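# Load a white part from the blue tote into a mould

## Task

Pick one white plastic part out of the blue tote and put it, narrow end pointing down and pressed fully in, into the vacant nest of whichever mould on the rotary table sits closest to the arms. The tote must stay upright in its spot with the remaining parts still inside. Finish by releasing, so that neither arm is in contact with any movable object.

## Robot and tools

Robot: two arms, left_arm and right_arm, each ending in a two-finger parallel gripper. The fingers extend along the gripper's own +z axis and close along its y axis. end_effector_position is the point between the finger pads, just under 1 cm behind the tips.

Frame: every position, orientation, velocity and offset uses the scene frame. Its origin is at table-top height, halfway between the two arms' nominal bases. +z is up, +x points out over the table, and left_arm is on the +y side. The arm names do not follow left and right in the images. Printed hand positions and orientations may be wrong by up to a few centimetres, more when an arm reaches far.

The row format, shared by execute_actions and move: one flat list of 14 numbers covering both arms, each in [-1, 1]. First left_arm's dx, dy, dz, rx, ry, rz, opening, then the same seven for right_arm. Always send all 14, even if one arm stays still. dx, dy, dz are a shift and rx, ry, rz a rotation vector; both are offsets, not poses, measured from that arm's Hand target as it stood when the action or move began, along scene axes, with the turn taken about the Hand target's position. Scale: 1.0 equals 0.6 m or 180 degrees. Sending the same offset again moves the hand further. If the shift's length exceeds 1.0 it may be cut back along its direction. Opening is absolute, not an offset: +1 fully open (about 87 mm between pads), +0.5 about 69 mm, 0 about 43 mm, -0.5 about 18 mm, -1 closed. Any value is a command, so to keep a gripper unchanged repeat its current command (listed under Tool commands, or the last number you sent).

execute_actions: actions is a list of actions; each action is a table of up to 15 rows, each row lasting one 1/30 s step, and a short table repeats its final row to fill 15 steps. Every row in an action counts from the start pose of that action, not from the previous row. An empty list just reports state and images. cameras picks the images: ["all"], [], or names; omitted means all for an empty list, none otherwise. An unknown name invalidates the call.

move: target is one 14-number row or a list of up to 15 rows; every row counts from the same starting Hand targets. Paths are straight, all end together, last at least 0.5 s and at most 10 s. speed is top path speed in m/s, 0.002 to 2.9, default 0.25 (turn rate twice that in rad/s), one value or one per target. blend, in m, rounds corners between listed targets. opening_speed, on the -1 to +1 scale per second, at least 0.2, ramps the fingers. blocking=false returns after about 0.5 s while motion continues. Moves do not avoid obstacles or the other arm. The result adds a move: line giving the ending (done, off_target, moving, held, fault) and limits such as paced (pose clipped) or held (a check withheld steps). done means within 10 mm and 2 degrees; neither done nor off_target says anything about contact.

wait: seconds, 0 to 10, with the last commands held. stop: brakes a running move. zoom_image: camera (cam_head_left, cam_head_right, cam_high, cam_low, cam_left_wrist, cam_right_wrist) and region [x0, y0, x1, y1] in pixels from the image's top-left corner, no larger than 504 by 504; all images are 896x504. finished_scene: scene, the number of the scene being ended; irreversible.

Reading results: Hand target is the last commanded pose after clipping, the base for the next offsets. Quaternions are wxyz. grip_measured is the finger motor reading on the same scale as opening. Joint velocities reading within noise means the arm is still. Joint torques include gravity and wrap at ±28 N m for joints 1 to 3. Camera calibration lines (K, distortion, T_world_to_cam) allow projecting scene points into images; fixed cameras may be off by a couple of degrees and millimetres, and wrist images can lag while the arm moves.

Controller behaviour: commanded orientation is clipped to within 40 degrees of the measured one each step. Grippers often stop short or sag and tilt, especially far out; check the pose after each move and send the missing distance or a corrective turn. A zero offset re-requests the Hand target. An arm blocked by something keeps pushing until you command it back away. Keep paths away from an arm's own base.

Gripping: note grip_measured when the fingers touch, then command about 0.04 below that for a firm hold, less for a lighter one.

Suggested order: look at the cameras, pick an arm, open the gripper above a part in the tote, descend slowly, close, lift clear without tipping the tote, carry to the nearest mould's empty nest, turn the part narrow end down, lower gently until seated, open, raise away so nothing is touched, confirm with images, then call finished_scene.

Avoid: dropping parts or releasing them while they move, fast impacts, targets far past a contact, arms or grippers colliding or one gripper closing on the other's fingers, anything leaving the table, and a wrist camera cable resting on objects (it counts as touching). Holding loads or stretched or blocked arms heats motors; MOTOR HOT warns at 75 °C, and at 90 °C the arm folds up and stays idle. Loose objects may get brief outside pushes.

Each tool is called after "Emit:" as name([rows], argument=value, ...), one row to a line, values as JSON.

## Session

Emit:
execute_actions(actions=[])

Scene clock: 0.00 s.
left_arm: end_effector_position=(+0.4068, +0.2544, +0.1821) grip_measured=+1.000 end_effector_quat_wxyz=(+0.468, -0.072, +0.881, -0.016) | right_arm: end_effector_position=(+0.2237, -0.2899, +0.0600) grip_measured=+0.985 end_effector_quat_wxyz=(+0.543, +0.087, +0.835, +0.014)
Joint positions: left_arm=[-0.226 1.326 0.907 -0.196 -0.235 -0.279 1] | right_arm=[0.717 1.043 0.067 0.417 0.689 0.509 0.993]
Joint velocities: within noise
Joint torques (N m): no reading
Motor temperatures (°C): left_arm=[30 35 38 29 27 29 29] | right_arm=[31 41 36 30 27 28 31]
Heat: left arm: 38 °C; right arm: 41 °C.
Hand target: left_arm +0.4084, +0.2541, +0.1875; +0.474, -0.072, +0.877, -0.018 | right_arm +0.2270, -0.2874, +0.0651; +0.549, +0.090, +0.831, +0.020
Tool commands: left_gripper/opening=+1.0 right_gripper/opening=+1.0

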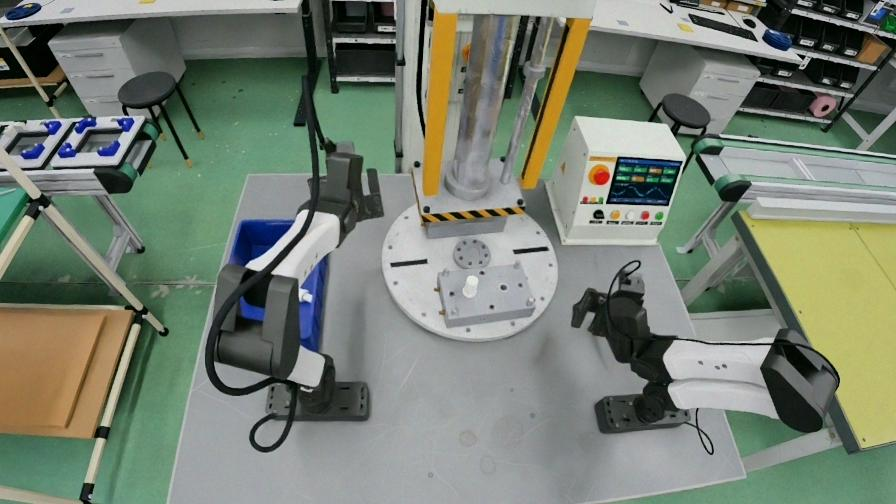

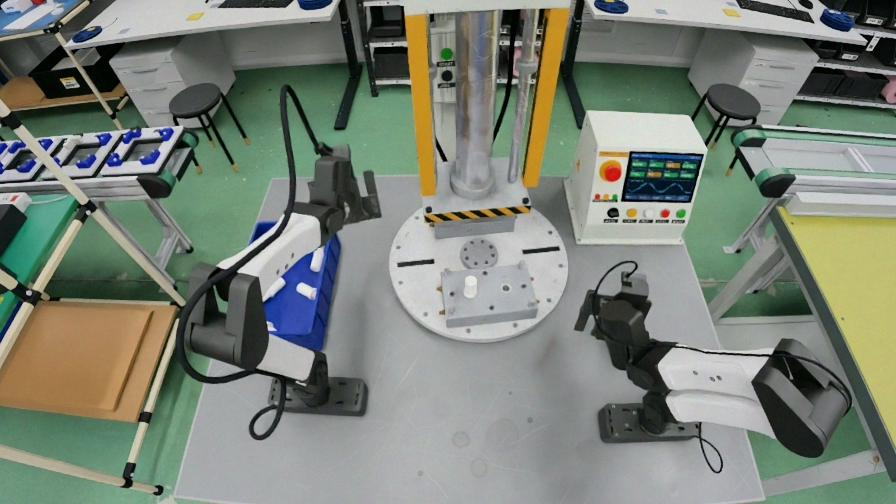

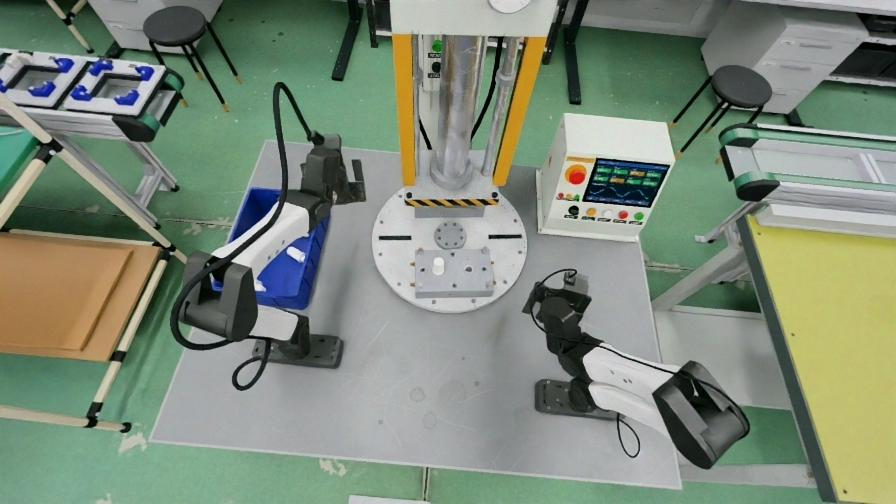

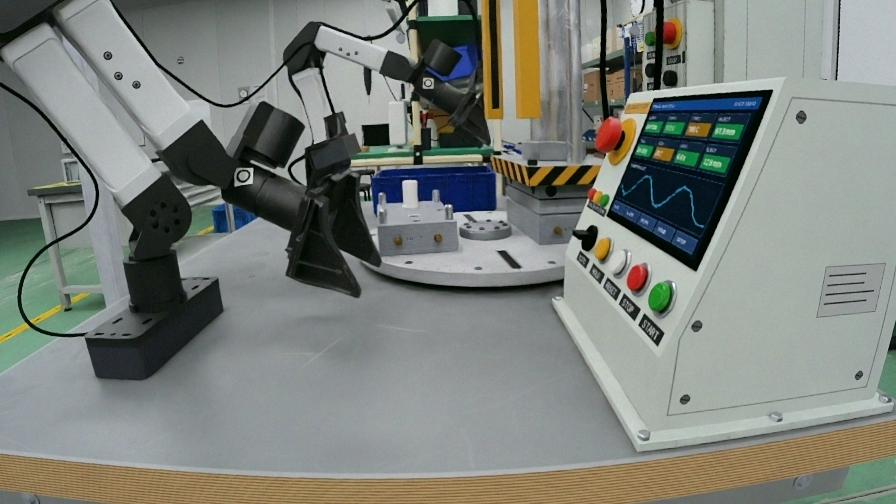

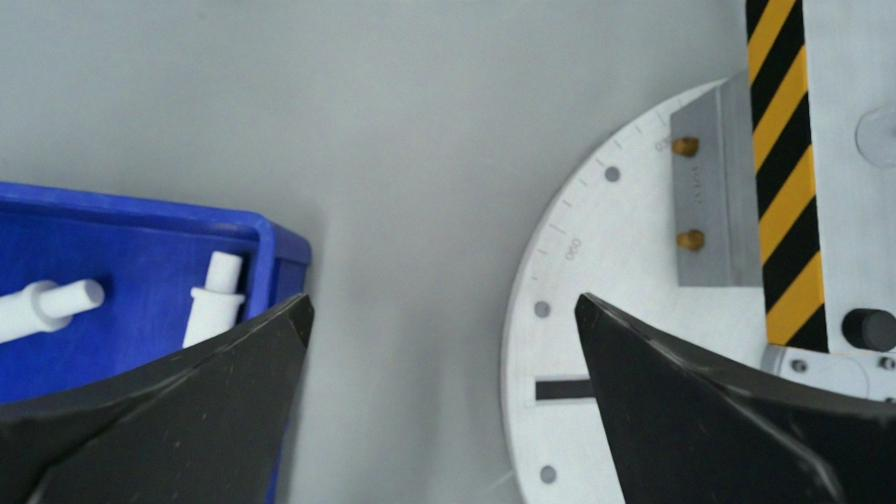

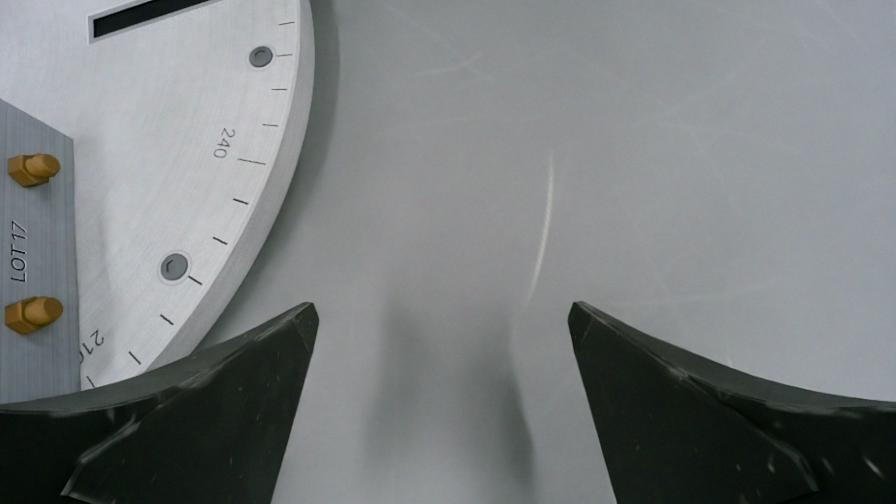

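Emit:
zoom_image(camera="cam_head_right", region=[380, 230, 580, 342])

Emit:
zoom_image(camera="cam_head_right", region=[200, 200, 380, 380])

Emit:
zoom_image(camera="cam_low", region=[340, 150, 520, 270])

Emit:
zoom_image(camera="cam_left_wrist", region=[0, 150, 340, 450])

Scaled by 2.520 from the camera's 896x504 image, which has a finer 1280x720 frame.

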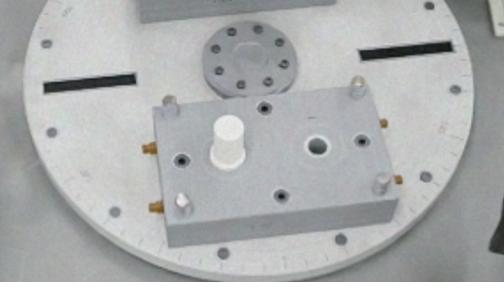

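Scaled by 2.800 from the camera's 896x504 image, which has a finer 1280x720 frame.

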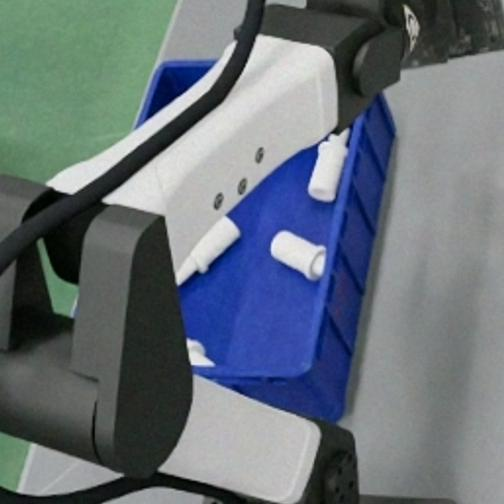

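Scaled by 2.800 from the camera's 896x504 image, which has a finer 1280x720 frame.

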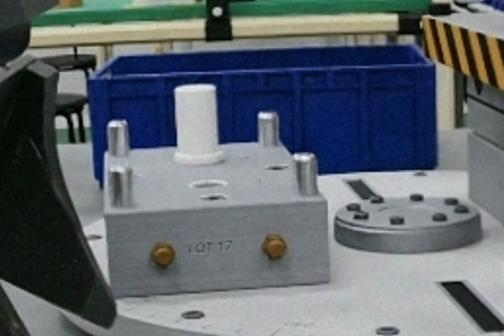

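Scaled by 1.482 from the camera's 896x504 image, which has a finer 1280x720 frame.

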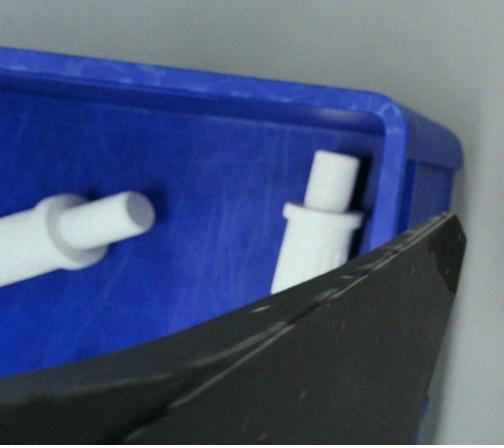

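Emit:
move(target=[-0.22, 0.22, 0.2, 0,0,0,1, 0,0,0,0,0,0,1], cameras=["all"])

Scene clock: 59.27 s.
left_arm: end_effector_position=(+0.2757, +0.3855, +0.2999) grip_measured=+1.000 end_effector_quat_wxyz=(+0.469, -0.079, +0.880, -0.019) | right_arm: end_effector_position=(+0.2237, -0.2899, +0.0600) grip_measured=+0.985 end_effector_quat_wxyz=(+0.543, +0.087, +0.835, +0.014)
Joint positions: left_arm=[0.511 0.929 1.181 -0.896 0.368 0.135 1] | right_arm=[0.717 1.043 0.067 0.417 0.689 0.509 0.993]
Joint torques (N m): left_arm=[1.31 -0.65 10.17 1.53 0.36 0.12] | right_arm=[-0.28 -1.39 6.23 1.9 0.3 -0.02]
Motor temperatures (°C): left_arm=[30 37 42 33 27 29 28] | right_arm=[31 40 41 34 27 28 31]
Heat: left arm: 42 °C; right arm: 41 °C.
Hand target: left_arm +0.2764, +0.3861, +0.3075; +0.474, -0.073, +0.877, -0.018 | right_arm +0.2270, -0.2874, +0.0651; +0.549, +0.090, +0.831, +0.020
Off the commanded pose: left_arm 0.008 m, 1 deg | right_arm 0.007 m, 1 deg.
move: done
camera_calibration:
cam_left_wrist: T_world_to_cam=[[0.118167, -0.986161, 0.116286, 0.309381], [-0.987388, -0.129118, -0.091618, 0.371293], [0.105365, -0.103994, -0.988981, 0.442487], [0, 0, 0, 1]] pos_world=[0.283428, 0.399056, 0.435651]

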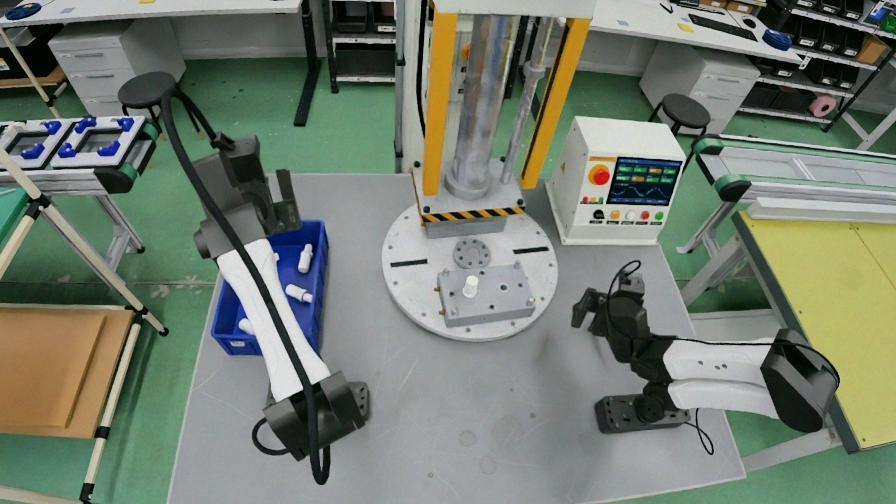

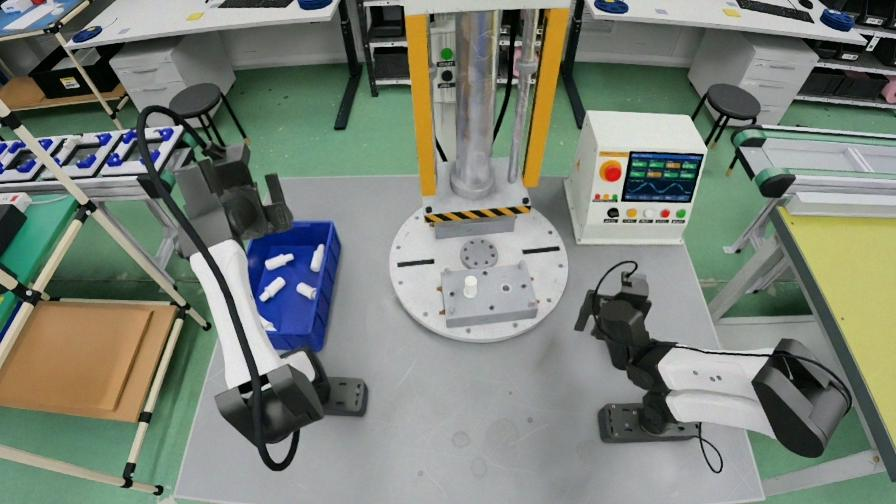

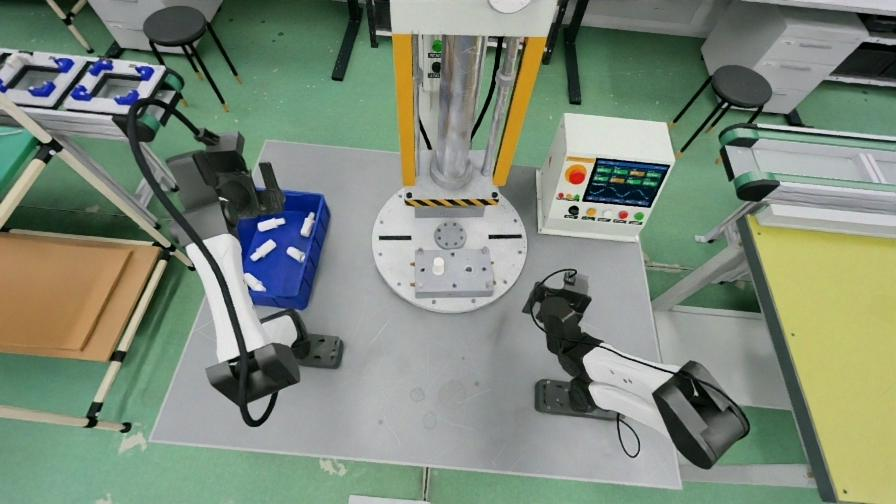

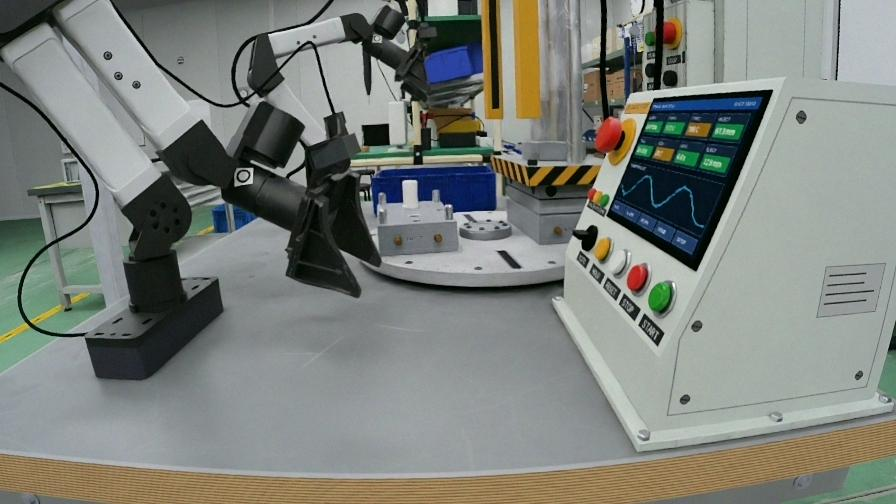

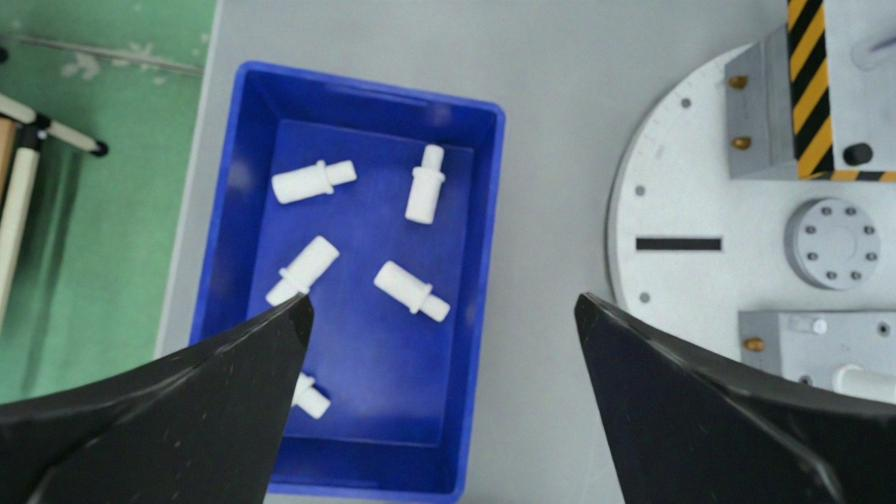

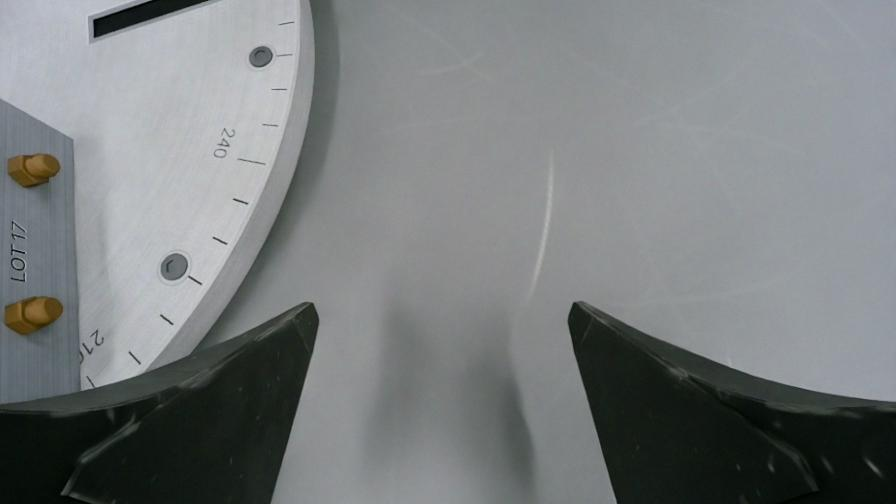

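Emit:
zoom_image(camera="cam_left_wrist", region=[220, 140, 480, 340])

Emit:
zoom_image(camera="cam_low", region=[220, 120, 420, 320])

Emit:
zoom_image(camera="cam_head_right", region=[160, 120, 360, 320])

Scaled by 1.938 from the camera's 896x504 image, which has a finer 1280x720 frame.

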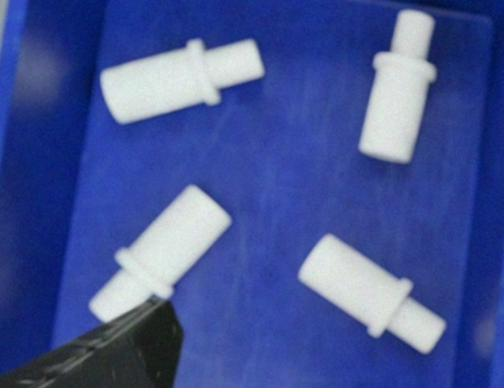

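Scaled by 2.520 from the camera's 896x504 image, which has a finer 1280x720 frame.

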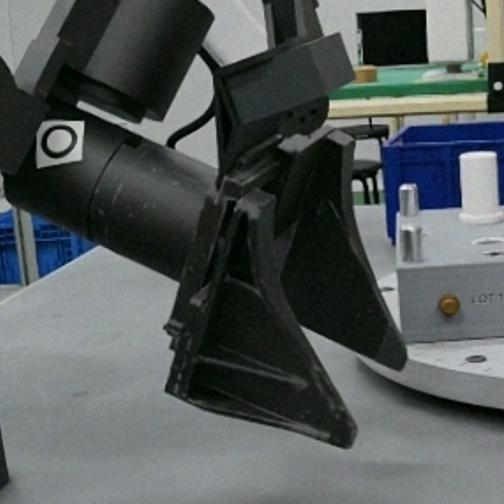

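Scaled by 2.520 from the camera's 896x504 image, which has a finer 1280x720 frame.

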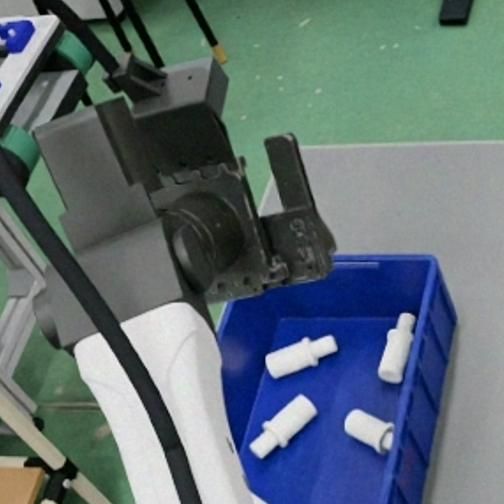

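Emit:
move(target=[0.0477, 0.1448, -0.096, 0.1235,0.358,-0.224,0.2, 0,0,0,0,0,0,1], cameras=["cam_left_wrist","cam_head_right","cam_head_left"])

Scene clock: 120.37 s.
left_arm: end_effector_position=(+0.3030, +0.4725, +0.2500) grip_measured=+0.200 end_effector_quat_wxyz=(-0.002, +0.305, +0.947, +0.097) | right_arm: end_effector_position=(+0.2237, -0.2899, +0.0600) grip_measured=+0.985 end_effector_quat_wxyz=(+0.543, +0.087, +0.835, +0.014)
Joint positions: left_arm=[0.334 1.764 1.88 -1.573 -0.159 0.953 0.6] | right_arm=[0.717 1.043 0.067 0.417 0.689 0.509 0.993]
Joint torques (N m): left_arm=[0.1 -5.63 8.16 0.37 -0.05 0.12] | right_arm=[-0.35 -1.35 6.43 1.92 0.28 -0.01]
Heat: left arm: 45 °C; right arm: 43 °C.
Hand target: left_arm +0.3051, +0.4729, +0.2499; -0.083, +0.304, +0.949, +0.027 | right_arm +0.2270, -0.2874, +0.0651; +0.549, +0.090, +0.831, +0.020
Off the commanded pose: left_arm 0.002 m, 12 deg | right_arm 0.007 m, 1 deg.
joint sent to its limit (left arm) — joint 4 (wrist pitch), lower limit. The joint targets are off in orientation, not in position.
move: off_target (left_arm)
camera_calibration:
cam_left_wrist: T_world_to_cam=[[-0.573281, -0.800159, -0.176333, 0.59247], [-0.560729, 0.226212, 0.796499, -0.114373], [-0.597438, 0.555493, -0.578356, 0.197957], [0, 0, 0, 1]] pos_world=[0.393787, 0.389979, 0.31006]
Images, in order (width x height): cam_head_left 896x504, cam_head_right 896x504, cam_left_wrist 896x504.

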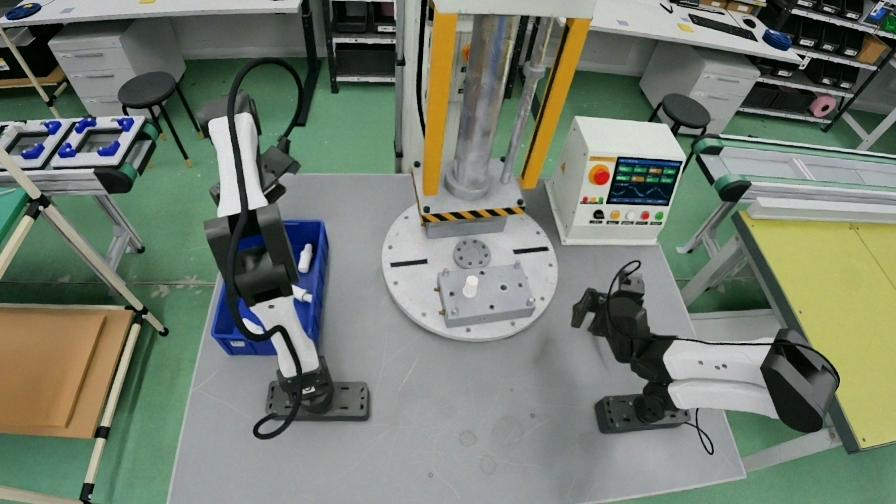

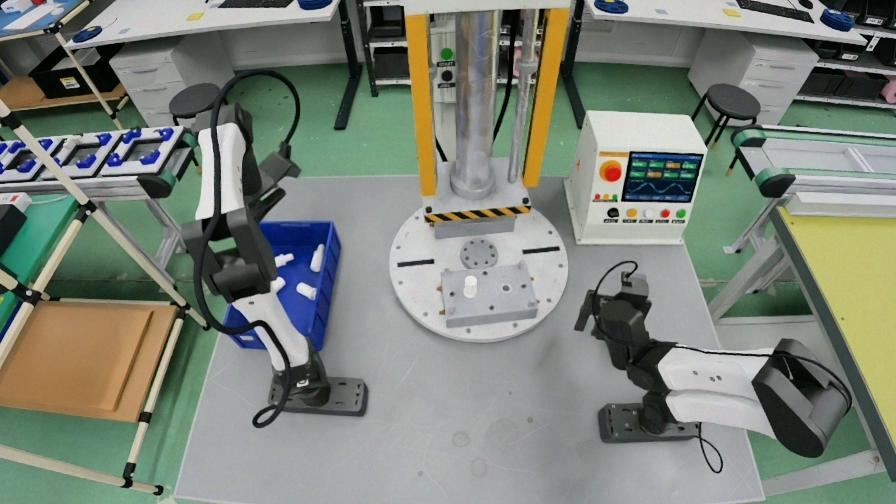

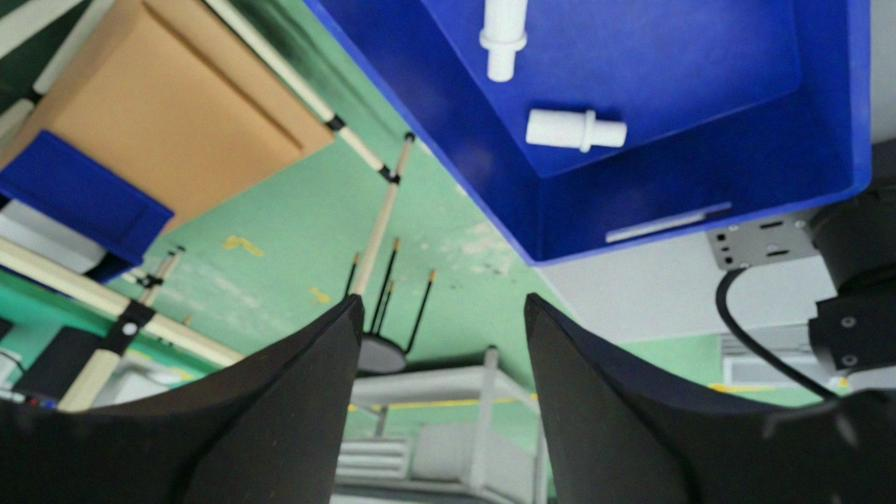

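Emit:
move(target=[0, 0, -0.2, 0,0,0,0.2, 0,0,0,0,0,0,1], cameras=["all"])

Scene clock: 126.87 s.
left_arm: end_effector_position=(+0.3043, +0.4721, +0.1354) grip_measured=+0.200 end_effector_quat_wxyz=(-0.085, +0.312, +0.946, +0.033) | right_arm: end_effector_position=(+0.2237, -0.2899, +0.0600) grip_measured=+0.985 end_effector_quat_wxyz=(+0.543, +0.087, +0.835, +0.014)
Joint positions: left_arm=[0.334 1.912 1.589 -1.347 -0.155 0.951 0.6] | right_arm=[0.717 1.043 0.067 0.417 0.689 0.509 0.993]
Joint torques (N m): left_arm=[1.47 -7.28 6.39 0.22 0.21 -0.05] | right_arm=[-0.24 -1.43 6.35 1.92 0.27 -0.01]
Heat: left arm: 46 °C; right arm: 43 °C.
Hand target: left_arm +0.3050, +0.4730, +0.1300; -0.083, +0.304, +0.949, +0.027 | right_arm +0.2270, -0.2874, +0.0651; +0.549, +0.090, +0.831, +0.020
Off the commanded pose: left_arm 0.006 m, 1 deg | right_arm 0.007 m, 1 deg.
move: done
camera_calibration:
cam_left_wrist: T_world_to_cam=[[-0.589432, -0.807814, -0.00269388, 0.557813], [-0.393944, 0.284532, 0.873985, -0.111094], [-0.705251, 0.516216, -0.485945, 0.171501], [0, 0, 0, 1]] pos_world=[0.405979, 0.393688, 0.181937]

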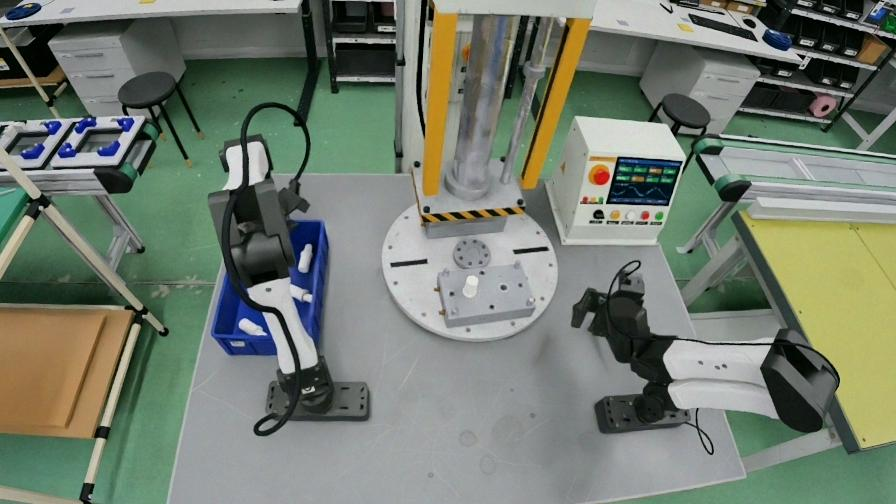

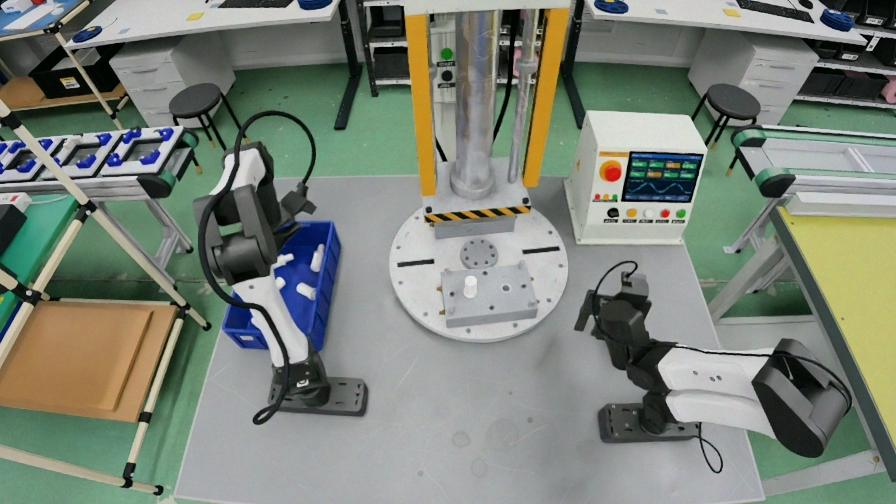

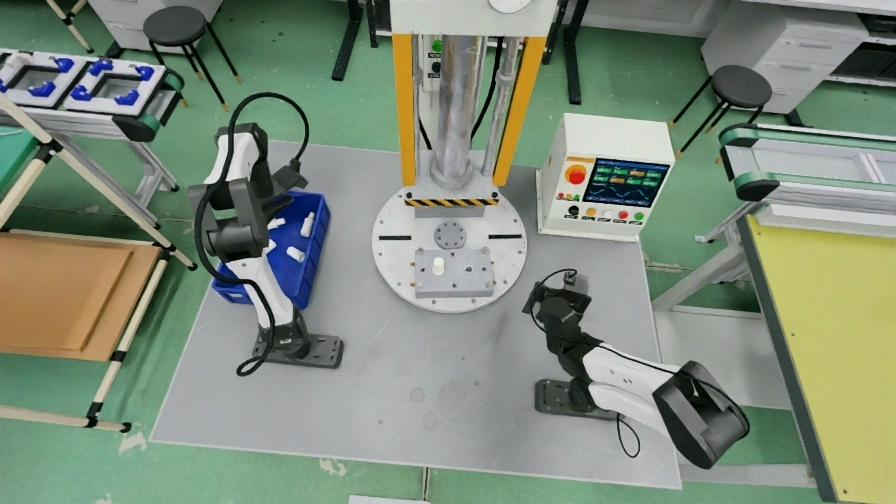

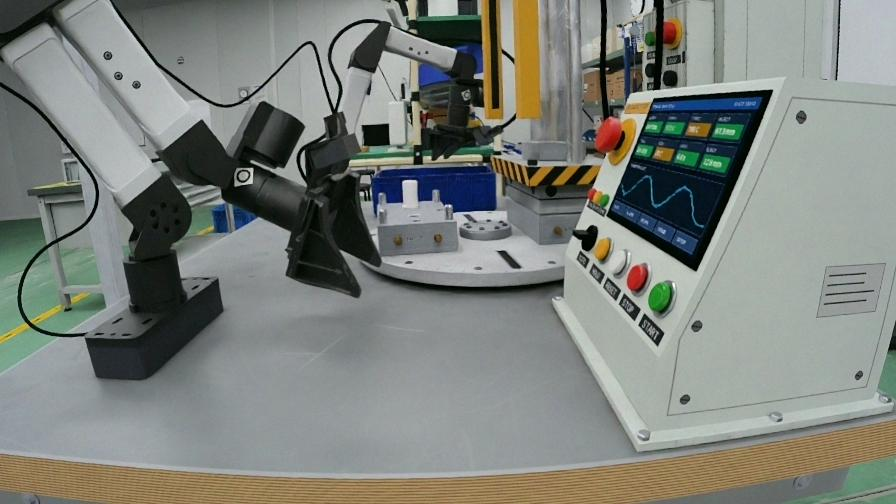

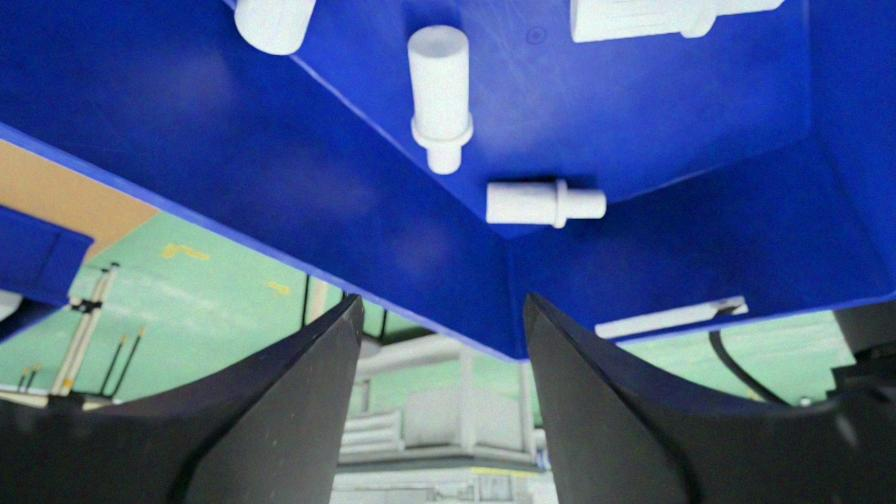

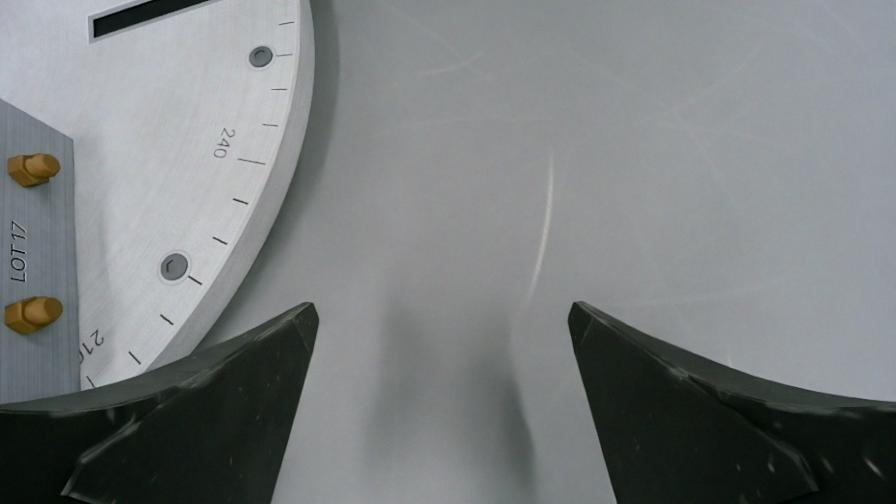

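Emit:
move(target=[-0.003, 0.0015, -0.1, 0,0,0,0.2, 0,0,0,0,0,0,1], cameras=["all"], speed=0.12)

Emit:
zoom_image(camera="cam_head_right", region=[180, 120, 360, 360])

Emit:
zoom_image(camera="cam_high", region=[180, 100, 360, 340])

Scene clock: 143.13 s.
left_arm: end_effector_position=(+0.3043, +0.4738, +0.0779) grip_measured=+0.200 end_effector_quat_wxyz=(-0.081, +0.309, +0.947, +0.035) | right_arm: end_effector_position=(+0.2237, -0.2899, +0.0600) grip_measured=+0.985 end_effector_quat_wxyz=(+0.543, +0.087, +0.835, +0.014)
Joint positions: left_arm=[0.339 1.948 1.409 -1.12 -0.154 0.951 0.6] | right_arm=[0.717 1.043 0.067 0.417 0.689 0.509 0.993]
Joint torques (N m): left_arm=[1.31 -6.9 5.85 0.27 0.19 -0.01] | right_arm=[-0.31 -1.44 6.19 1.9 0.28 -0.02]
Heat: left arm: 45 °C; right arm: 43 °C.
Hand target: left_arm +0.3032, +0.4739, +0.0699; -0.083, +0.304, +0.949, +0.027 | right_arm +0.2270, -0.2874, +0.0651; +0.549, +0.090, +0.831, +0.020
Off the commanded pose: left_arm 0.008 m, 1 deg | right_arm 0.007 m, 1 deg.
move: done
camera_calibration:
cam_left_wrist: T_world_to_cam=[[-0.584665, -0.811213, -0.010032, 0.559769], [-0.403677, 0.280171, 0.870947, -0.0560698], [-0.703713, 0.513262, -0.491275, 0.144032], [0, 0, 0, 1]] pos_world=[0.406, 0.395875, 0.125208]

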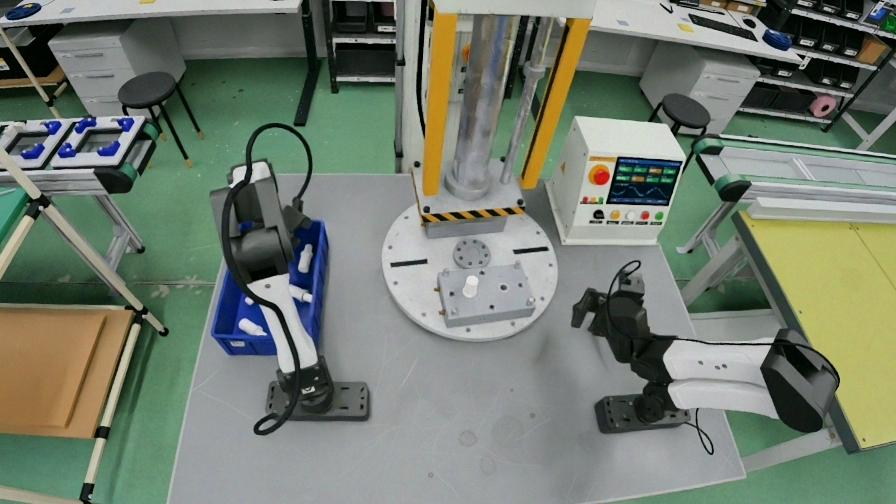

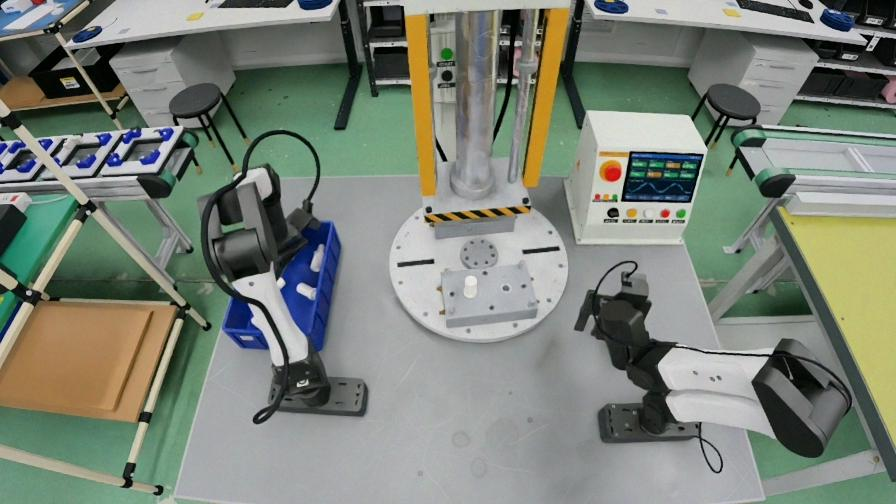

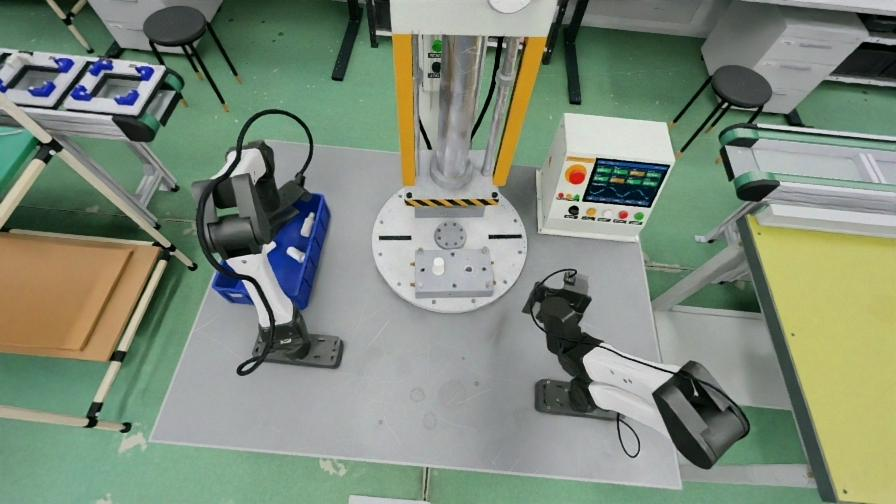

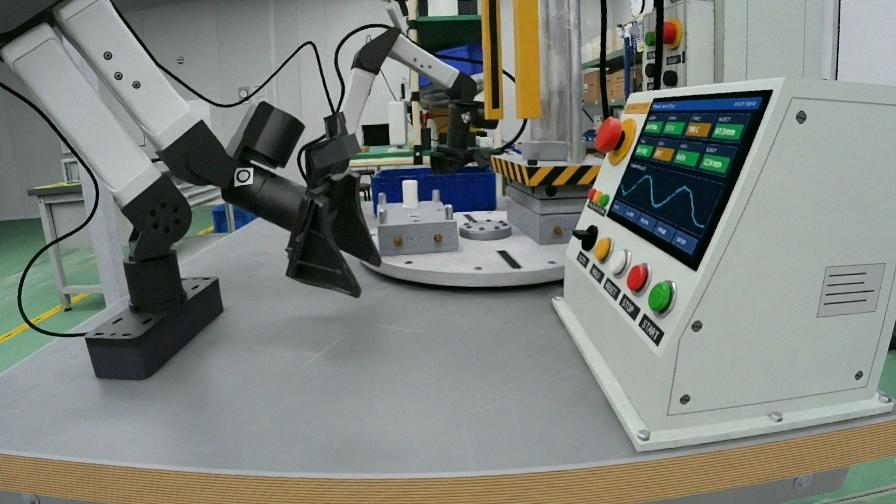

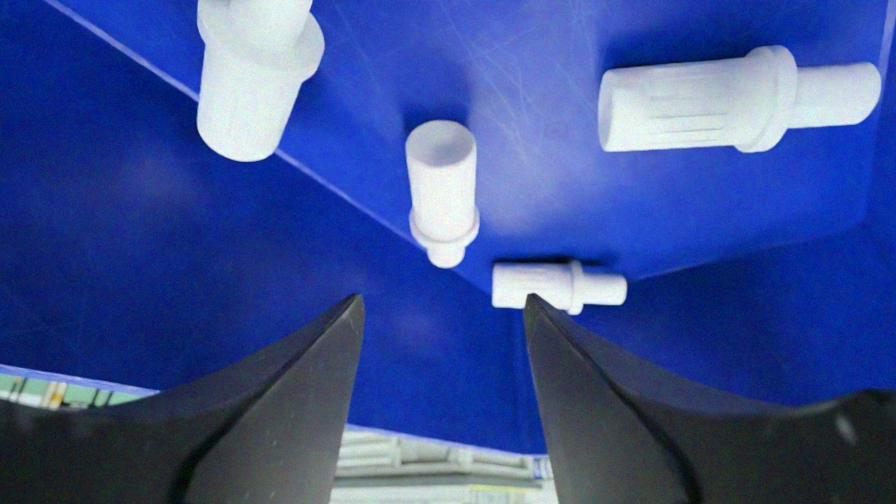

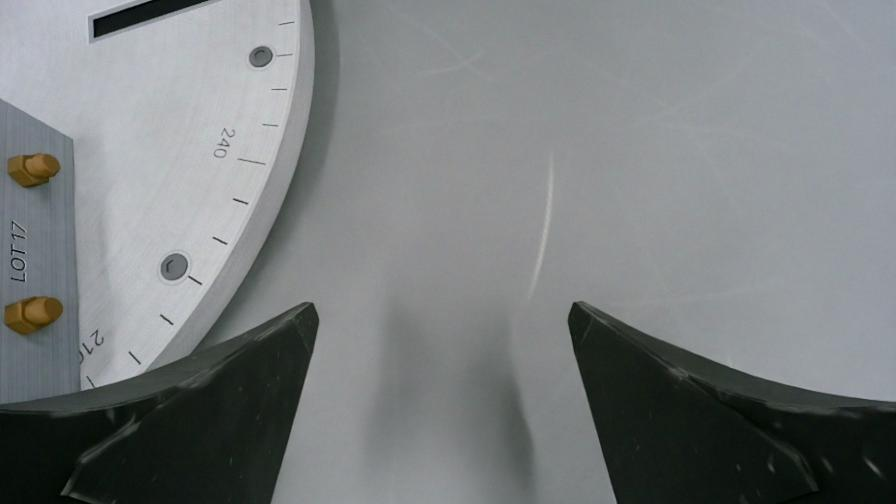

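Scaled by 2.100 from the camera's 896x504 image, which has a finer 1280x720 frame.

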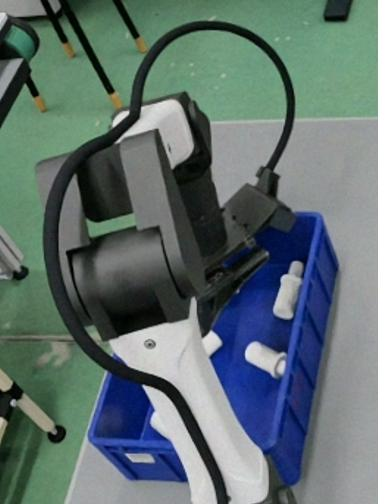

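Scaled by 2.100 from the camera's 896x504 image, which has a finer 1280x720 frame.

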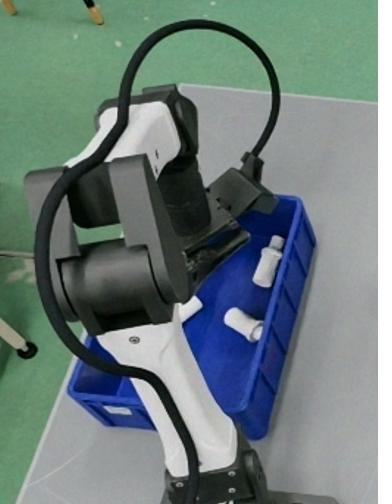

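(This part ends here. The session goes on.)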